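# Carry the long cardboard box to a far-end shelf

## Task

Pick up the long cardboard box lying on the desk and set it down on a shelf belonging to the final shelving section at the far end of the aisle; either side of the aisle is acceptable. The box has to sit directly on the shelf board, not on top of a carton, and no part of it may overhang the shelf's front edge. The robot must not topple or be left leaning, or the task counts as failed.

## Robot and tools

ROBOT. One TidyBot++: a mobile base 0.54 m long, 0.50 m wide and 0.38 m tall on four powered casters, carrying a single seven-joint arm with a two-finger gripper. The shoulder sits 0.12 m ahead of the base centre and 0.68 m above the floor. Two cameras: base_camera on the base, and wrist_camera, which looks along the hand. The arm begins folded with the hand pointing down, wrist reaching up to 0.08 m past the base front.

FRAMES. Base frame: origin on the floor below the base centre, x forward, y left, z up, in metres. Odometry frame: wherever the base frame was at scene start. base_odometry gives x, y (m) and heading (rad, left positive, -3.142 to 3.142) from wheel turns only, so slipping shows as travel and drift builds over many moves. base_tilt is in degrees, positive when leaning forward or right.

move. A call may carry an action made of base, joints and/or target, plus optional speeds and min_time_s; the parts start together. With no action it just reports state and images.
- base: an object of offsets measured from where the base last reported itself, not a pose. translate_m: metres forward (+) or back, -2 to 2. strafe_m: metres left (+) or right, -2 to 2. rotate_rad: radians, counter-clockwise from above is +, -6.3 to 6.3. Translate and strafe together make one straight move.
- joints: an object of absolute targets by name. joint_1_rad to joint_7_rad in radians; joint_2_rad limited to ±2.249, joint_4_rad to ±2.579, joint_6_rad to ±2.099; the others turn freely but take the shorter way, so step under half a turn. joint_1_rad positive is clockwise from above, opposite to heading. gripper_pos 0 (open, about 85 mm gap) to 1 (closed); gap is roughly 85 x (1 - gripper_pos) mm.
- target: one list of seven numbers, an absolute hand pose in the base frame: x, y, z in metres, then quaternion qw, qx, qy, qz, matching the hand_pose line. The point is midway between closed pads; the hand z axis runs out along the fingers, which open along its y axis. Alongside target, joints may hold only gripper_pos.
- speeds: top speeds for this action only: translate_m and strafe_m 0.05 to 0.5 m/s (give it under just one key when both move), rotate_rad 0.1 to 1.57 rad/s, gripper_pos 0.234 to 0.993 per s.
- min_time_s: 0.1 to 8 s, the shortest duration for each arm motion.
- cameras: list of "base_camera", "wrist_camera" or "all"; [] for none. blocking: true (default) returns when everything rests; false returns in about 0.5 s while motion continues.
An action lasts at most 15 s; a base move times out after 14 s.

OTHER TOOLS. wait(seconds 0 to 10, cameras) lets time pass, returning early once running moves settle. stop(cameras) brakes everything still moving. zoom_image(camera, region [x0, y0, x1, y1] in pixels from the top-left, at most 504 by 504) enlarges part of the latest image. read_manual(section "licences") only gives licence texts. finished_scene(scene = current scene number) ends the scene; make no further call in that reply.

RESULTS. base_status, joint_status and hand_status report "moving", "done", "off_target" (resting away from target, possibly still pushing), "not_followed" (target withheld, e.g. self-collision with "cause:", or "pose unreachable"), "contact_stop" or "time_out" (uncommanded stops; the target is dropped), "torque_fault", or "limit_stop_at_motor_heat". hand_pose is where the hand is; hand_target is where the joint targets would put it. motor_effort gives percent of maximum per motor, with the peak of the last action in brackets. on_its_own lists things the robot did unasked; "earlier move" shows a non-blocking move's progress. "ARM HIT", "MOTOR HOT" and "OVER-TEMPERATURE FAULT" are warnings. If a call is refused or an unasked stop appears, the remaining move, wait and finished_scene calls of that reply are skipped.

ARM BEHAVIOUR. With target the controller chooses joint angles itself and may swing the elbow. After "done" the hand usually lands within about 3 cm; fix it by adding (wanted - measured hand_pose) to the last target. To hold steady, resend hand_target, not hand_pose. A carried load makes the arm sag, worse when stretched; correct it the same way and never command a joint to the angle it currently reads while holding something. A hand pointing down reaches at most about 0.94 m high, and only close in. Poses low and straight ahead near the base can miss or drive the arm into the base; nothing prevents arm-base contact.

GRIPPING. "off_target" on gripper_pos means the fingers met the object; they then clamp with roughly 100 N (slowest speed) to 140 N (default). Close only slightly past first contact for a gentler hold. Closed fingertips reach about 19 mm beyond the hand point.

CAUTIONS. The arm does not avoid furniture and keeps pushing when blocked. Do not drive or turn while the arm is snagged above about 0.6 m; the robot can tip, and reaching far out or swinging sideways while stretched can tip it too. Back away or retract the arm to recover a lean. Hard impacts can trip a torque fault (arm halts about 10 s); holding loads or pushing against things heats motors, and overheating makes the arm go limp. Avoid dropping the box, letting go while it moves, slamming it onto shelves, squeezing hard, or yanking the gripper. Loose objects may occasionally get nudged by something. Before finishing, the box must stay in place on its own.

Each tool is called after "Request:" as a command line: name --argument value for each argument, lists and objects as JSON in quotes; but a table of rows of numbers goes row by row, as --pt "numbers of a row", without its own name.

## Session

Request:
move --joints '{"joint_6_rad": 0.45, "joint_3_rad": 3.14}' --cameras '["all"]'

Scene clock: 1.97 s.
move: done
base_odometry: x=+0.000 y=+0.000 heading=+0.000
base_tilt: forward=-0.6 right=+0.0
base_status: not commanded
joint_positions: joint_1_rad=-0.031 joint_2_rad=-0.349 joint_3_rad=+3.164 joint_4_rad=-2.513 joint_5_rad=-0.021 joint_6_rad=+0.388 joint_7_rad=+1.569 gripper_pos=+0.000
joint_status: all done
motor_effort: joint_1_rad=+1(2) joint_2_rad=-7(7) joint_3_rad=+1(2) joint_4_rad=+16(16) joint_5_rad=+0(1) joint_6_rad=+10(10) joint_7_rad=+0(0)
hand_pose: x=+0.5407 y=+0.0020 z=+0.8380 quat_wxyz=(-0.010, +0.776, -0.009, +0.631)
hand_target: x=+0.5433 y=+0.0125 z=+0.8562 quat_wxyz=(-0.014, +0.756, +0.001, +0.654)
hand_status: not commanded
pictures: base_camera, wrist_camera
Images, in order (width x height): base_camera 644x364, wrist_camera 644x476.

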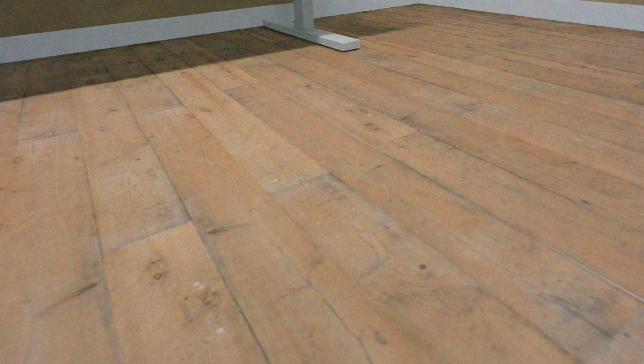

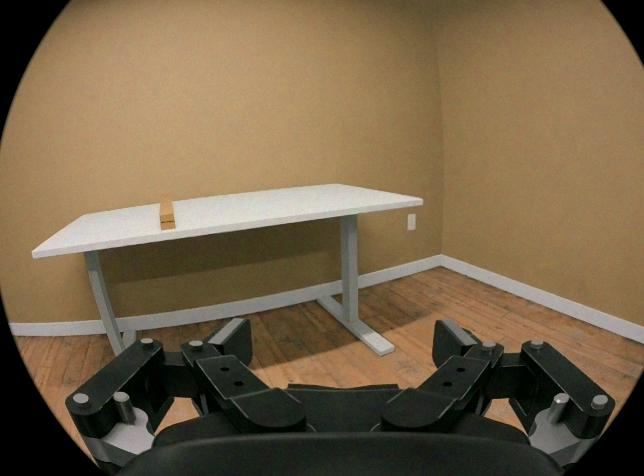

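Request:
zoom_image --camera "wrist_camera" --region '[100, 160, 260, 260]'

Scaled by 3.150.

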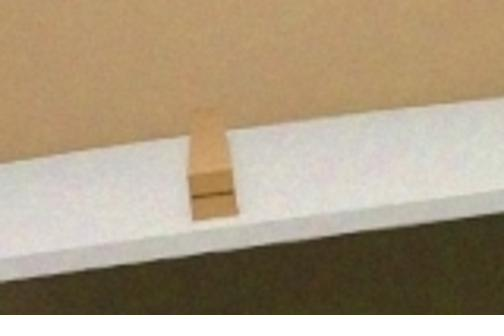

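Request:
move --base '{"translate_m": 0.98, "strafe_m": 0.314, "rotate_rad": 0.503}' --joints '{"joint_1_rad": 0.015, "joint_2_rad": 0.265, "joint_3_rad": 3.13, "joint_4_rad": -1.19, "joint_5_rad": 0.045, "joint_6_rad": -1.127}' --cameras '["all"]'

Scene clock: 12.53 s.
move: done
base_odometry: x=+0.980 y=+0.314 heading=+0.504
base_tilt: forward=-0.4 right=+0.1
base_status: done
joint_positions: joint_1_rad=+0.000 joint_2_rad=+0.250 joint_3_rad=+3.149 joint_4_rad=-1.205 joint_5_rad=-0.009 joint_6_rad=-1.063 joint_7_rad=+1.569 gripper_pos=+0.000
joint_status: all done
motor_effort: joint_1_rad=+1(3) joint_2_rad=-27(29) joint_3_rad=+1(3) joint_4_rad=+16(18) joint_5_rad=+0(2) joint_6_rad=+6(11) joint_7_rad=+0(0)
hand_pose: x=+0.7171 y=-0.0001 z=+0.8732 quat_wxyz=(-0.003, +0.952, -0.005, +0.307)
hand_target: x=+0.7065 y=-0.0141 z=+0.8607 quat_wxyz=(+0.021, +0.961, +0.001, +0.276)
hand_status: not commanded
pictures: base_camera, wrist_camera
Images, in order (width x height): base_camera 644x364, wrist_camera 644x476.

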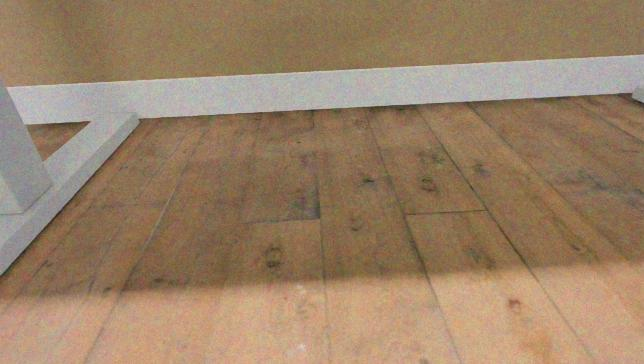

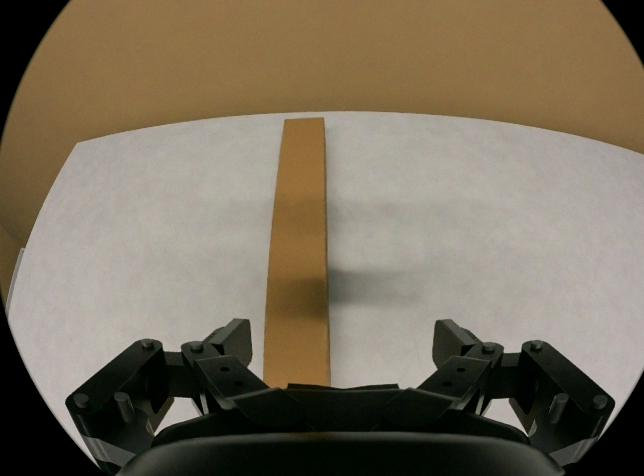

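Request:
move --base '{"rotate_rad": 0.018, "strafe_m": 0.018}' --joints '{"joint_2_rad": 0.265, "joint_4_rad": -1.385, "joint_6_rad": -0.855}' --min_time_s 1.5 --cameras '["wrist_camera"]'

Scene clock: 20.43 s.
move: done
base_odometry: x=+0.972 y=+0.330 heading=+0.521
base_tilt: forward=-0.5 right=+0.0
base_status: done
joint_positions: joint_1_rad=+0.008 joint_2_rad=+0.250 joint_3_rad=+3.141 joint_4_rad=-1.352 joint_5_rad=-0.005 joint_6_rad=-0.916 joint_7_rad=+1.569 gripper_pos=+0.000
joint_status: all done
motor_effort: joint_1_rad=+1(3) joint_2_rad=-27(29) joint_3_rad=+1(2) joint_4_rad=+16(17) joint_5_rad=+0(1) joint_6_rad=+5(7) joint_7_rad=+0(0)
hand_pose: x=+0.7191 y=-0.0018 z=+0.8271 quat_wxyz=(-0.002, +0.952, -0.005, +0.307)
hand_target: x=+0.7275 y=-0.0119 z=+0.8129 quat_wxyz=(+0.020, +0.950, +0.006, +0.313)
hand_status: not commanded
Images, in order (width x height): wrist_camera 644x476.

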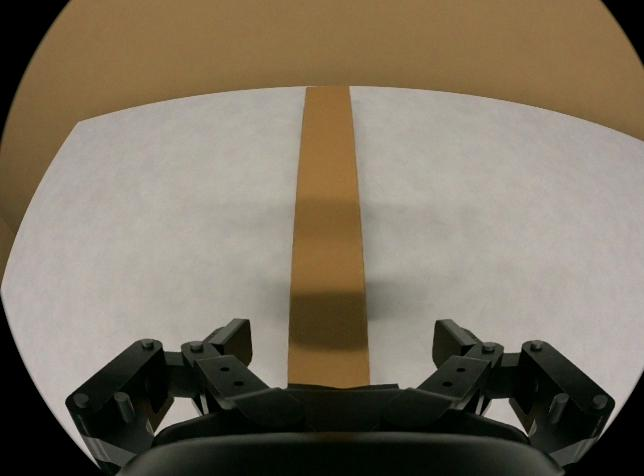

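Request:
move --base '{"strafe_m": 0.007}' --joints '{"joint_2_rad": 0.265, "joint_4_rad": -1.552, "joint_6_rad": -0.688}' --min_time_s 2.0 --cameras '["wrist_camera"]'

Scene clock: 23.93 s.
move: done
base_odometry: x=+0.968 y=+0.336 heading=+0.521
base_tilt: forward=-0.4 right=+0.1
base_status: done
joint_positions: joint_1_rad=+0.010 joint_2_rad=+0.250 joint_3_rad=+3.140 joint_4_rad=-1.518 joint_5_rad=-0.005 joint_6_rad=-0.749 joint_7_rad=+1.569 gripper_pos=+0.000
joint_status: all done
motor_effort: joint_1_rad=+1(4) joint_2_rad=-27(28) joint_3_rad=+0(3) joint_4_rad=+16(17) joint_5_rad=+0(1) joint_6_rad=+6(7) joint_7_rad=+0(0)
hand_pose: x=+0.7133 y=-0.0030 z=+0.7754 quat_wxyz=(-0.001, +0.952, -0.006, +0.307)
hand_target: x=+0.7190 y=-0.0101 z=+0.7612 quat_wxyz=(+0.018, +0.950, +0.009, +0.313)
hand_status: not commanded
Images, in order (width x height): wrist_camera 644x476.

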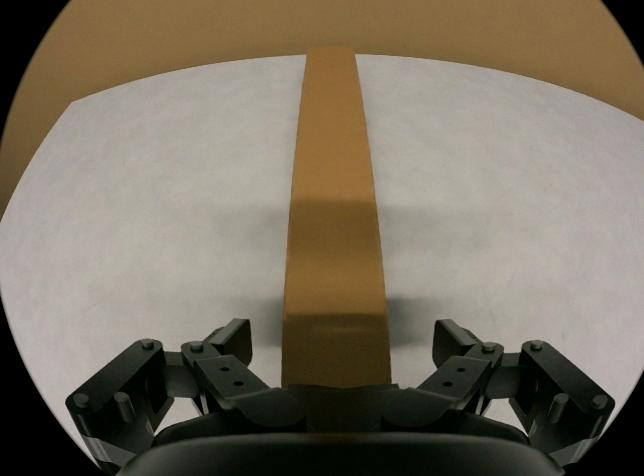

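Request:
move --joints '{"gripper_pos": 0.52}' --speeds '{"gripper_pos": 0.234}' --cameras '["wrist_camera"]'

Scene clock: 28.03 s.
move: off_target
base_odometry: x=+0.968 y=+0.336 heading=+0.521
base_tilt: forward=-0.5 right=+0.0
base_status: not commanded
joint_positions: joint_1_rad=+0.010 joint_2_rad=+0.250 joint_3_rad=+3.140 joint_4_rad=-1.518 joint_5_rad=-0.005 joint_6_rad=-0.744 joint_7_rad=+1.569 gripper_pos=+0.514
joint_status: gripper_pos off_target (ended at +0.514, target +0.520)
motor_effort: joint_1_rad=+1(2) joint_2_rad=-24(27) joint_3_rad=+1(2) joint_4_rad=+15(17) joint_5_rad=+0(1) joint_6_rad=+5(7) joint_7_rad=+0(0)
hand_pose: x=+0.7146 y=-0.0030 z=+0.7763 quat_wxyz=(-0.001, +0.951, -0.006, +0.310)
hand_target: x=+0.7190 y=-0.0101 z=+0.7612 quat_wxyz=(+0.018, +0.950, +0.009, +0.313)
hand_status: not commanded
Images, in order (width x height): wrist_camera 644x476.

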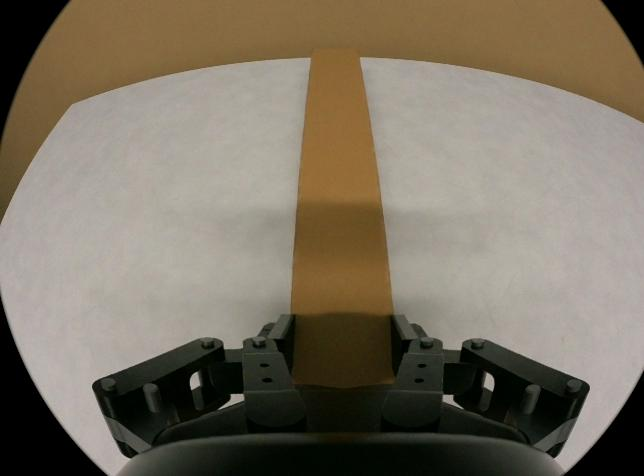

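Request:
move --joints '{"joint_2_rad": 0.265, "joint_4_rad": -1.19, "joint_6_rad": -1.127}' --min_time_s 2.0 --cameras '["wrist_camera"]'

Request:
move --base '{"translate_m": -0.88}' --speeds '{"translate_m": 0.5}' --cameras '["wrist_camera"]'

Scene clock: 42.20 s.
move: done
base_odometry: x=+0.968 y=+0.336 heading=+0.521
base_tilt: forward=-0.5 right=+0.0
base_status: not commanded
joint_positions: joint_1_rad=+0.010 joint_2_rad=+0.255 joint_3_rad=+3.140 joint_4_rad=-1.206 joint_5_rad=-0.005 joint_6_rad=-1.064 joint_7_rad=+1.569 gripper_pos=+0.514
joint_status: all done
motor_effort: joint_1_rad=+1(2) joint_2_rad=-28(29) joint_3_rad=+0(1) joint_4_rad=+17(18) joint_5_rad=+0(0) joint_6_rad=+5(8) joint_7_rad=+0(0)
hand_pose: x=+0.7176 y=-0.0028 z=+0.8696 quat_wxyz=(-0.001, +0.953, -0.006, +0.304)
hand_target: x=+0.7065 y=-0.0141 z=+0.8607 quat_wxyz=(+0.021, +0.961, +0.001, +0.276)
hand_status: not commanded
Images, in order (width x height): wrist_camera 644x476.

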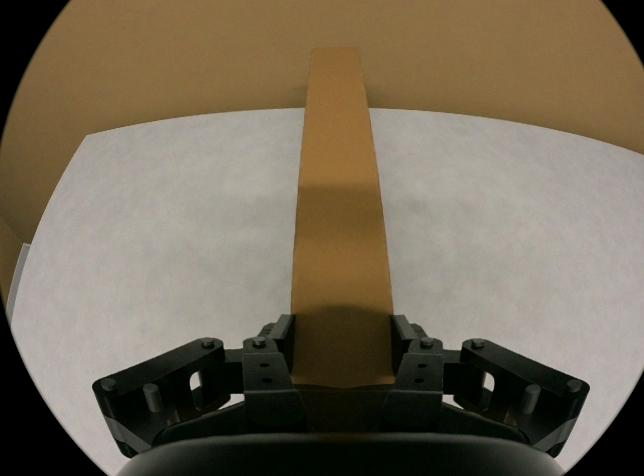

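Scene clock: 45.23 s.
move: done
base_odometry: x=+0.205 y=-0.102 heading=+0.521
base_tilt: forward=-0.5 right=+0.1
base_status: done
joint_positions: joint_1_rad=+0.010 joint_2_rad=+0.258 joint_3_rad=+3.140 joint_4_rad=-1.205 joint_5_rad=-0.005 joint_6_rad=-1.069 joint_7_rad=+1.569 gripper_pos=+0.514
joint_status: not commanded
motor_effort: joint_1_rad=+1(2) joint_2_rad=-28(31) joint_3_rad=+1(1) joint_4_rad=+17(17) joint_5_rad=+0(1) joint_6_rad=+6(7) joint_7_rad=+0(0)
hand_pose: x=+0.7170 y=-0.0028 z=+0.8671 quat_wxyz=(-0.001, +0.954, -0.006, +0.300)
hand_target: x=+0.7065 y=-0.0141 z=+0.8607 quat_wxyz=(+0.021, +0.961, +0.001, +0.276)
hand_status: not commanded
Images, in order (width x height): wrist_camera 644x476.

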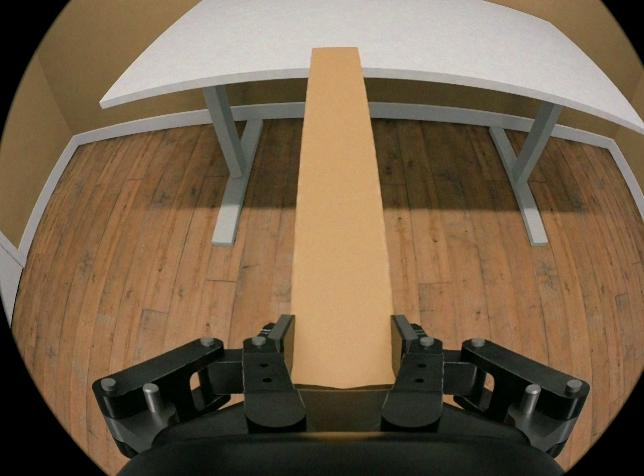

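Request:
move --base '{"rotate_rad": -1.59}' --speeds '{"rotate_rad": 0.8}' --joints '{"joint_1_rad": -0.598, "joint_2_rad": -0.05, "joint_3_rad": 3.14, "joint_4_rad": -2.27, "joint_5_rad": 0.578, "joint_6_rad": -1.395, "joint_7_rad": -0.9}' --min_time_s 3.0 --cameras '["all"]'

Scene clock: 50.80 s.
move: done
base_odometry: x=+0.205 y=-0.102 heading=-1.068
base_tilt: forward=-0.5 right=+0.1
base_status: done
joint_positions: joint_1_rad=-0.581 joint_2_rad=-0.025 joint_3_rad=+3.139 joint_4_rad=-2.245 joint_5_rad=+0.520 joint_6_rad=-1.334 joint_7_rad=-0.830 gripper_pos=+0.514
joint_status: all done
motor_effort: joint_1_rad=+1(4) joint_2_rad=-11(29) joint_3_rad=+1(3) joint_4_rad=+9(17) joint_5_rad=+4(5) joint_6_rad=-4(7) joint_7_rad=+0(1)
hand_pose: x=+0.3175 y=-0.0477 z=+0.6589 quat_wxyz=(+0.215, +0.669, -0.678, +0.216)
hand_target: x=+0.3097 y=-0.0709 z=+0.6745 quat_wxyz=(+0.234, +0.645, -0.682, +0.253)
hand_status: not commanded
pictures: base_camera, wrist_camera
Images, in order (width x height): base_camera 644x364, wrist_camera 644x476.

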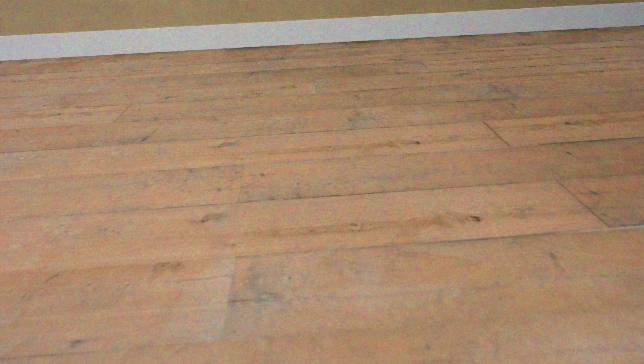

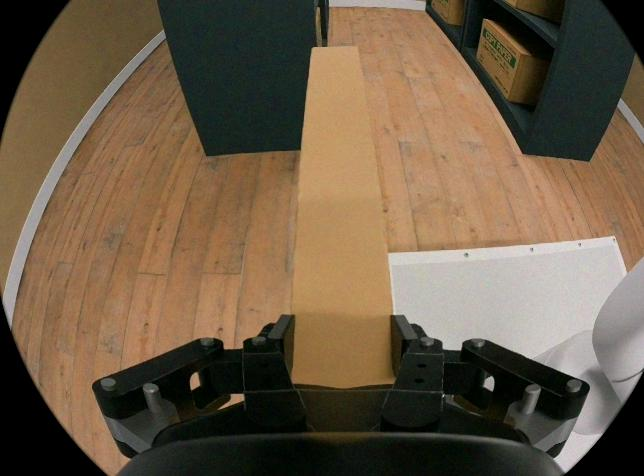

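Request:
move --base '{"translate_m": -0.046, "strafe_m": -1.252, "rotate_rad": 0.027}' --speeds '{"strafe_m": 0.4}' --cameras '["all"]'

Request:
zoom_image --camera "wrist_camera" --region '[20, 0, 340, 360]'

Scene clock: 61.07 s.
move: done
base_odometry: x=-0.915 y=-0.665 heading=-1.042
base_tilt: forward=-0.6 right=+0.1
base_status: done
joint_positions: joint_1_rad=-0.589 joint_2_rad=-0.030 joint_3_rad=+3.139 joint_4_rad=-2.247 joint_5_rad=+0.524 joint_6_rad=-1.338 joint_7_rad=-0.832 gripper_pos=+0.514
joint_status: not commanded
motor_effort: joint_1_rad=+1(3) joint_2_rad=-11(13) joint_3_rad=+1(2) joint_4_rad=+9(10) joint_5_rad=+4(5) joint_6_rad=-3(4) joint_7_rad=+0(0)
hand_pose: x=+0.3170 y=-0.0481 z=+0.6604 quat_wxyz=(+0.215, +0.670, -0.676, +0.219)
hand_target: x=+0.3097 y=-0.0709 z=+0.6745 quat_wxyz=(+0.234, +0.645, -0.682, +0.253)
hand_status: not commanded
pictures: base_camera, wrist_camera
Images, in order (width x height): base_camera 644x364, wrist_camera 644x476.

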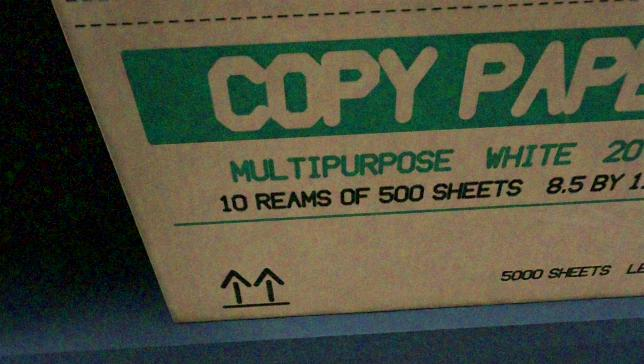

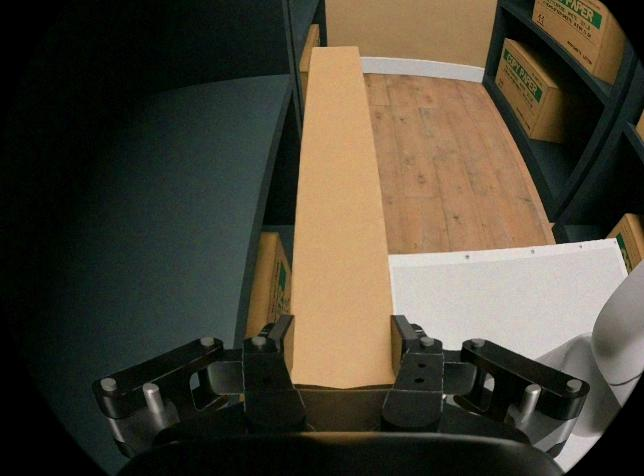

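Scaled by 1.400.

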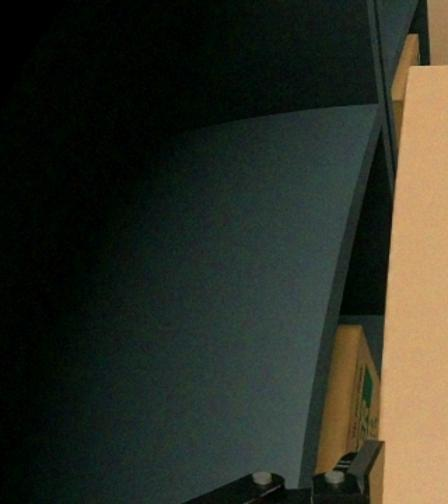

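Request:
zoom_image --camera "wrist_camera" --region '[270, 0, 350, 100]'

Scaled by 5.040.

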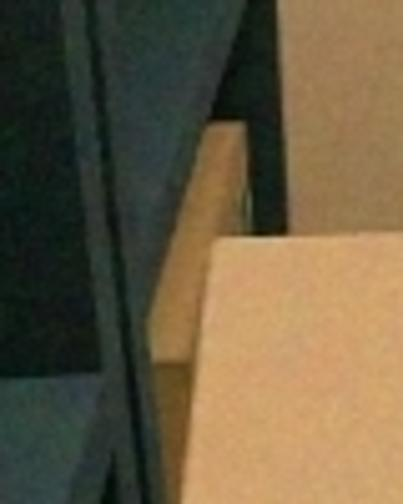

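Request:
move --base '{"translate_m": -0.09, "strafe_m": -0.97}' --speeds '{"strafe_m": 0.4}' --cameras '["all"]'

Request:
zoom_image --camera "wrist_camera" --region '[0, 0, 340, 400]'

Scene clock: 68.30 s.
move: done
base_odometry: x=-1.798 y=-1.076 heading=-1.042
base_tilt: forward=-0.5 right=+0.1
base_status: done
joint_positions: joint_1_rad=-0.590 joint_2_rad=-0.032 joint_3_rad=+3.139 joint_4_rad=-2.248 joint_5_rad=+0.525 joint_6_rad=-1.340 joint_7_rad=-0.832 gripper_pos=+0.514
joint_status: not commanded
motor_effort: joint_1_rad=+0(2) joint_2_rad=-11(13) joint_3_rad=+1(2) joint_4_rad=+10(10) joint_5_rad=+4(5) joint_6_rad=-4(5) joint_7_rad=+0(0)
hand_pose: x=+0.3166 y=-0.0486 z=+0.6608 quat_wxyz=(+0.215, +0.670, -0.675, +0.220)
hand_target: x=+0.3097 y=-0.0709 z=+0.6745 quat_wxyz=(+0.234, +0.645, -0.682, +0.253)
hand_status: not commanded
pictures: base_camera, wrist_camera
Images, in order (width x height): base_camera 644x364, wrist_camera 644x476.

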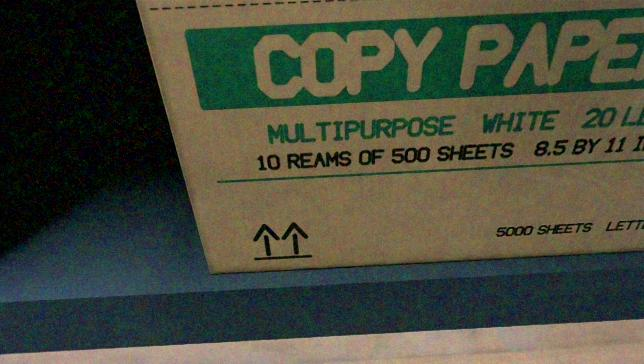

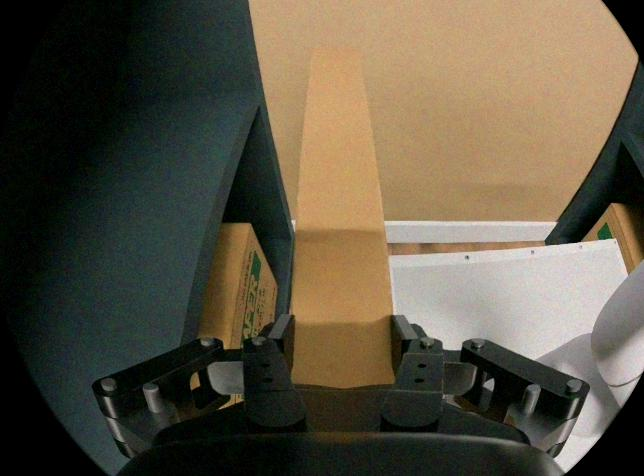

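Scaled by 1.260.

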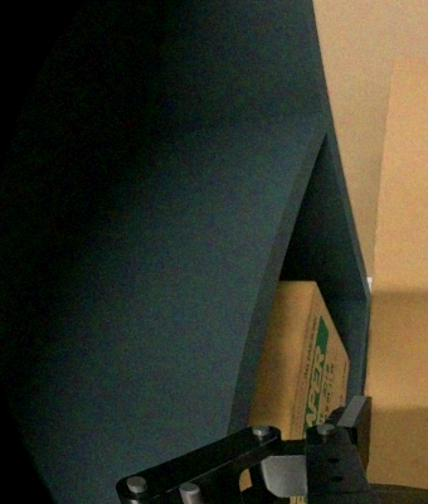

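Request:
move --base '{"translate_m": -0.05}' --joints '{"joint_1_rad": -0.246, "joint_2_rad": 0.66, "joint_3_rad": 3.14, "joint_4_rad": -1.464, "joint_5_rad": 0.689, "joint_6_rad": -1.21, "joint_7_rad": -0.45}' --min_time_s 3.5 --cameras '["all"]'

Scene clock: 74.63 s.
move: done
base_odometry: x=-1.823 y=-1.033 heading=-1.042
base_tilt: forward=-0.5 right=+0.1
base_status: done
joint_positions: joint_1_rad=-0.259 joint_2_rad=+0.640 joint_3_rad=+3.139 joint_4_rad=-1.480 joint_5_rad=+0.632 joint_6_rad=-1.268 joint_7_rad=-0.519 gripper_pos=+0.514
joint_status: all done
motor_effort: joint_1_rad=+0(3) joint_2_rad=-34(35) joint_3_rad=+2(3) joint_4_rad=+11(12) joint_5_rad=+5(6) joint_6_rad=-2(5) joint_7_rad=+0(1)
hand_pose: x=+0.6213 y=-0.0462 z=+0.6020 quat_wxyz=(+0.216, +0.678, -0.669, +0.216)
hand_target: x=+0.6495 y=-0.0557 z=+0.5997 quat_wxyz=(+0.210, +0.708, -0.632, +0.236)
hand_status: not commanded
pictures: base_camera, wrist_camera
Images, in order (width x height): base_camera 644x364, wrist_camera 644x476.

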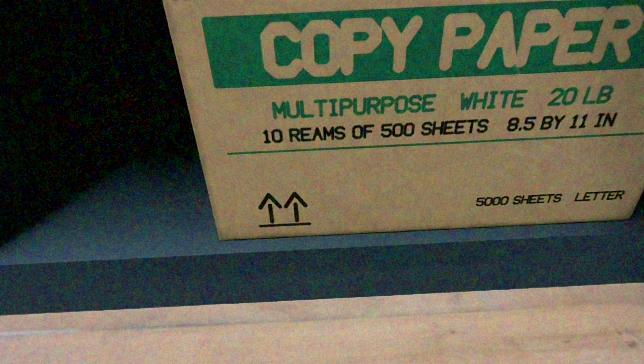

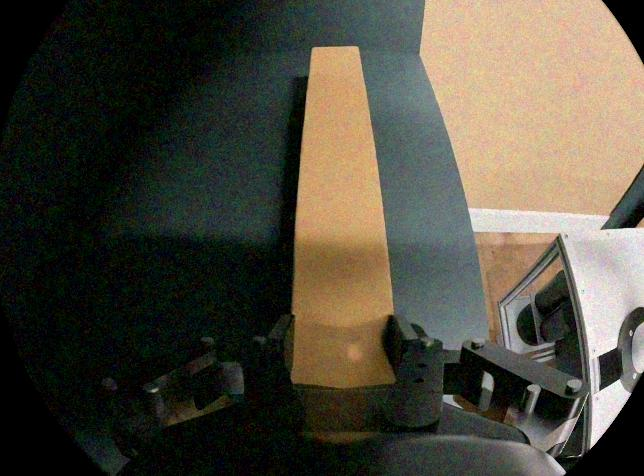

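Request:
move --joints '{"joint_2_rad": 0.683, "joint_4_rad": -1.528, "joint_5_rad": 0.698, "joint_6_rad": -1.178, "joint_7_rad": -0.63}' --min_time_s 1.5

Request:
move --joints '{"joint_2_rad": 0.694, "joint_4_rad": -1.537, "joint_5_rad": 0.702, "joint_6_rad": -1.162, "joint_7_rad": -0.643}' --min_time_s 1.0 --cameras '["wrist_camera"]'

Scene clock: 77.63 s.
move: done
base_odometry: x=-1.823 y=-1.033 heading=-1.042
base_tilt: forward=-0.5 right=+0.0
base_status: not commanded
joint_positions: joint_1_rad=-0.259 joint_2_rad=+0.654 joint_3_rad=+3.139 joint_4_rad=-1.498 joint_5_rad=+0.644 joint_6_rad=-1.239 joint_7_rad=-0.562 gripper_pos=+0.514
joint_status: all done
motor_effort: joint_1_rad=+1(2) joint_2_rad=-33(35) joint_3_rad=+2(3) joint_4_rad=+11(12) joint_5_rad=+5(6) joint_6_rad=-2(4) joint_7_rad=+0(1)
hand_pose: x=+0.6221 y=-0.0470 z=+0.5902 quat_wxyz=(+0.213, +0.671, -0.675, +0.221)
hand_target: x=+0.6307 y=-0.0600 z=+0.5722 quat_wxyz=(+0.210, +0.662, -0.678, +0.240)
hand_status: not commanded
pictures: none

Scene clock: 78.93 s.
move: done
base_odometry: x=-1.823 y=-1.033 heading=-1.042
base_tilt: forward=-0.5 right=+0.0
base_status: not commanded
joint_positions: joint_1_rad=-0.259 joint_2_rad=+0.654 joint_3_rad=+3.139 joint_4_rad=-1.502 joint_5_rad=+0.652 joint_6_rad=-1.234 joint_7_rad=-0.572 gripper_pos=+0.514
joint_status: all done
motor_effort: joint_1_rad=+2(2) joint_2_rad=-30(33) joint_3_rad=+2(3) joint_4_rad=+10(11) joint_5_rad=+4(5) joint_6_rad=+0(2) joint_7_rad=+0(1)
hand_pose: x=+0.6232 y=-0.0485 z=+0.5901 quat_wxyz=(+0.213, +0.669, -0.676, +0.225)
hand_target: x=+0.6304 y=-0.0597 z=+0.5639 quat_wxyz=(+0.209, +0.662, -0.678, +0.239)
hand_status: not commanded
Images, in order (width x height): wrist_camera 644x476.

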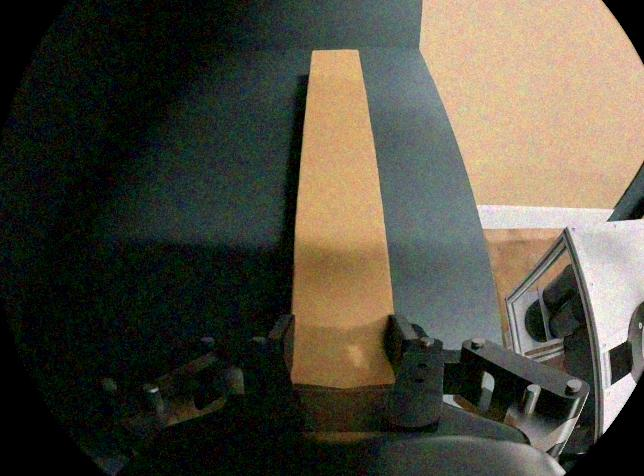

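Request:
move --joints '{"gripper_pos": 0.15}' --speeds '{"gripper_pos": 0.25}'

Request:
move --joints '{"joint_2_rad": 0.62, "joint_4_rad": -1.45, "joint_5_rad": 0.932, "joint_6_rad": -1.483, "joint_7_rad": -0.66}' --min_time_s 1.5 --cameras '["wrist_camera"]'

Scene clock: 84.80 s.
move: done
base_odometry: x=-1.823 y=-1.033 heading=-1.042
base_tilt: forward=-0.5 right=+0.1
base_status: not commanded
joint_positions: joint_1_rad=-0.258 joint_2_rad=+0.669 joint_3_rad=+3.139 joint_4_rad=-1.509 joint_5_rad=+0.654 joint_6_rad=-1.217 joint_7_rad=-0.575 gripper_pos=+0.152
joint_status: all done
motor_effort: joint_1_rad=+0(2) joint_2_rad=-33(34) joint_3_rad=+2(3) joint_4_rad=+11(11) joint_5_rad=+5(5) joint_6_rad=-2(3) joint_7_rad=+0(0)
hand_pose: x=+0.6236 y=-0.0481 z=+0.5802 quat_wxyz=(+0.214, +0.672, -0.673, +0.222)
hand_target: x=+0.6304 y=-0.0597 z=+0.5639 quat_wxyz=(+0.209, +0.662, -0.678, +0.239)
hand_status: not commanded
pictures: none

Scene clock: 86.63 s.
move: done
base_odometry: x=-1.823 y=-1.033 heading=-1.042
base_tilt: forward=-0.4 right=+0.0
base_status: not commanded
joint_positions: joint_1_rad=-0.258 joint_2_rad=+0.658 joint_3_rad=+3.139 joint_4_rad=-1.466 joint_5_rad=+0.875 joint_6_rad=-1.423 joint_7_rad=-0.592 gripper_pos=+0.152
joint_status: all done
motor_effort: joint_1_rad=+1(2) joint_2_rad=-33(35) joint_3_rad=+3(3) joint_4_rad=+10(12) joint_5_rad=+6(7) joint_6_rad=-3(4) joint_7_rad=+0(1)
hand_pose: x=+0.6239 y=-0.1088 z=+0.6568 quat_wxyz=(+0.310, +0.634, -0.638, +0.308)
hand_target: x=+0.6216 y=-0.1287 z=+0.6979 quat_wxyz=(+0.312, +0.588, -0.661, +0.347)
hand_status: not commanded
Images, in order (width x height): wrist_camera 644x476.

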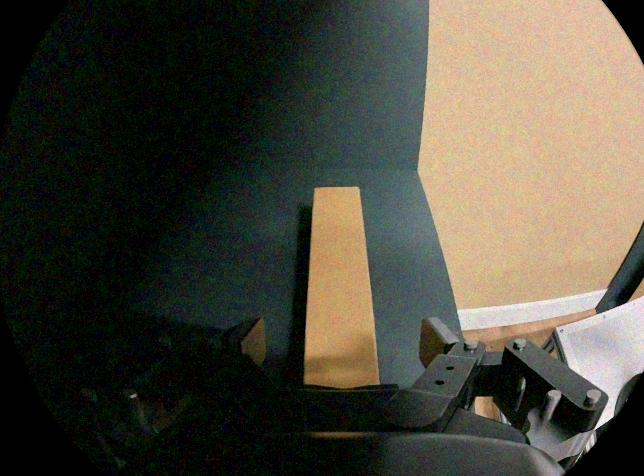

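Request:
move --joints '{"joint_1_rad": -0.639, "joint_2_rad": 0.05, "joint_4_rad": -2.335, "joint_5_rad": 0.648, "joint_6_rad": -1.49, "joint_7_rad": -1.057}' --min_time_s 2.0 --cameras '["wrist_camera"]'

Scene clock: 90.37 s.
move: done
base_odometry: x=-1.823 y=-1.033 heading=-1.042
base_tilt: forward=-0.5 right=+0.1
base_status: not commanded
joint_positions: joint_1_rad=-0.622 joint_2_rad=+0.073 joint_3_rad=+3.139 joint_4_rad=-2.311 joint_5_rad=+0.711 joint_6_rad=-1.430 joint_7_rad=-0.987 gripper_pos=+0.152
joint_status: all done
motor_effort: joint_1_rad=+0(2) joint_2_rad=-12(34) joint_3_rad=+1(3) joint_4_rad=+7(11) joint_5_rad=+4(7) joint_6_rad=-6(6) joint_7_rad=+0(1)
hand_pose: x=+0.3225 y=-0.0998 z=+0.6807 quat_wxyz=(+0.303, +0.634, -0.637, +0.315)
hand_target: x=+0.2895 y=-0.1049 z=+0.6852 quat_wxyz=(+0.321, +0.598, -0.666, +0.308)
hand_status: not commanded
Images, in order (width x height): wrist_camera 644x476.

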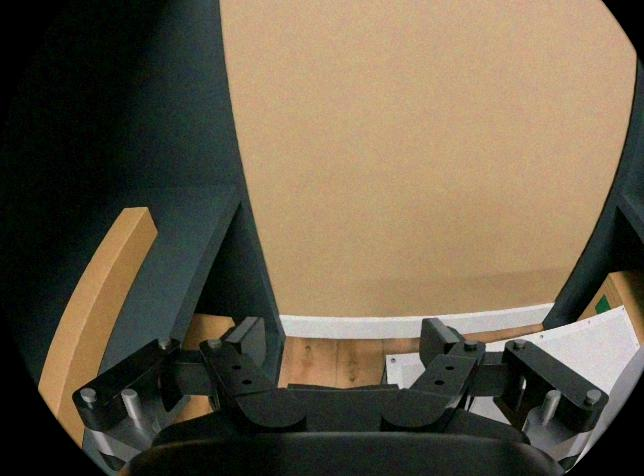

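Request:
finished_scene --scene 2

The scene is finished: the task was done.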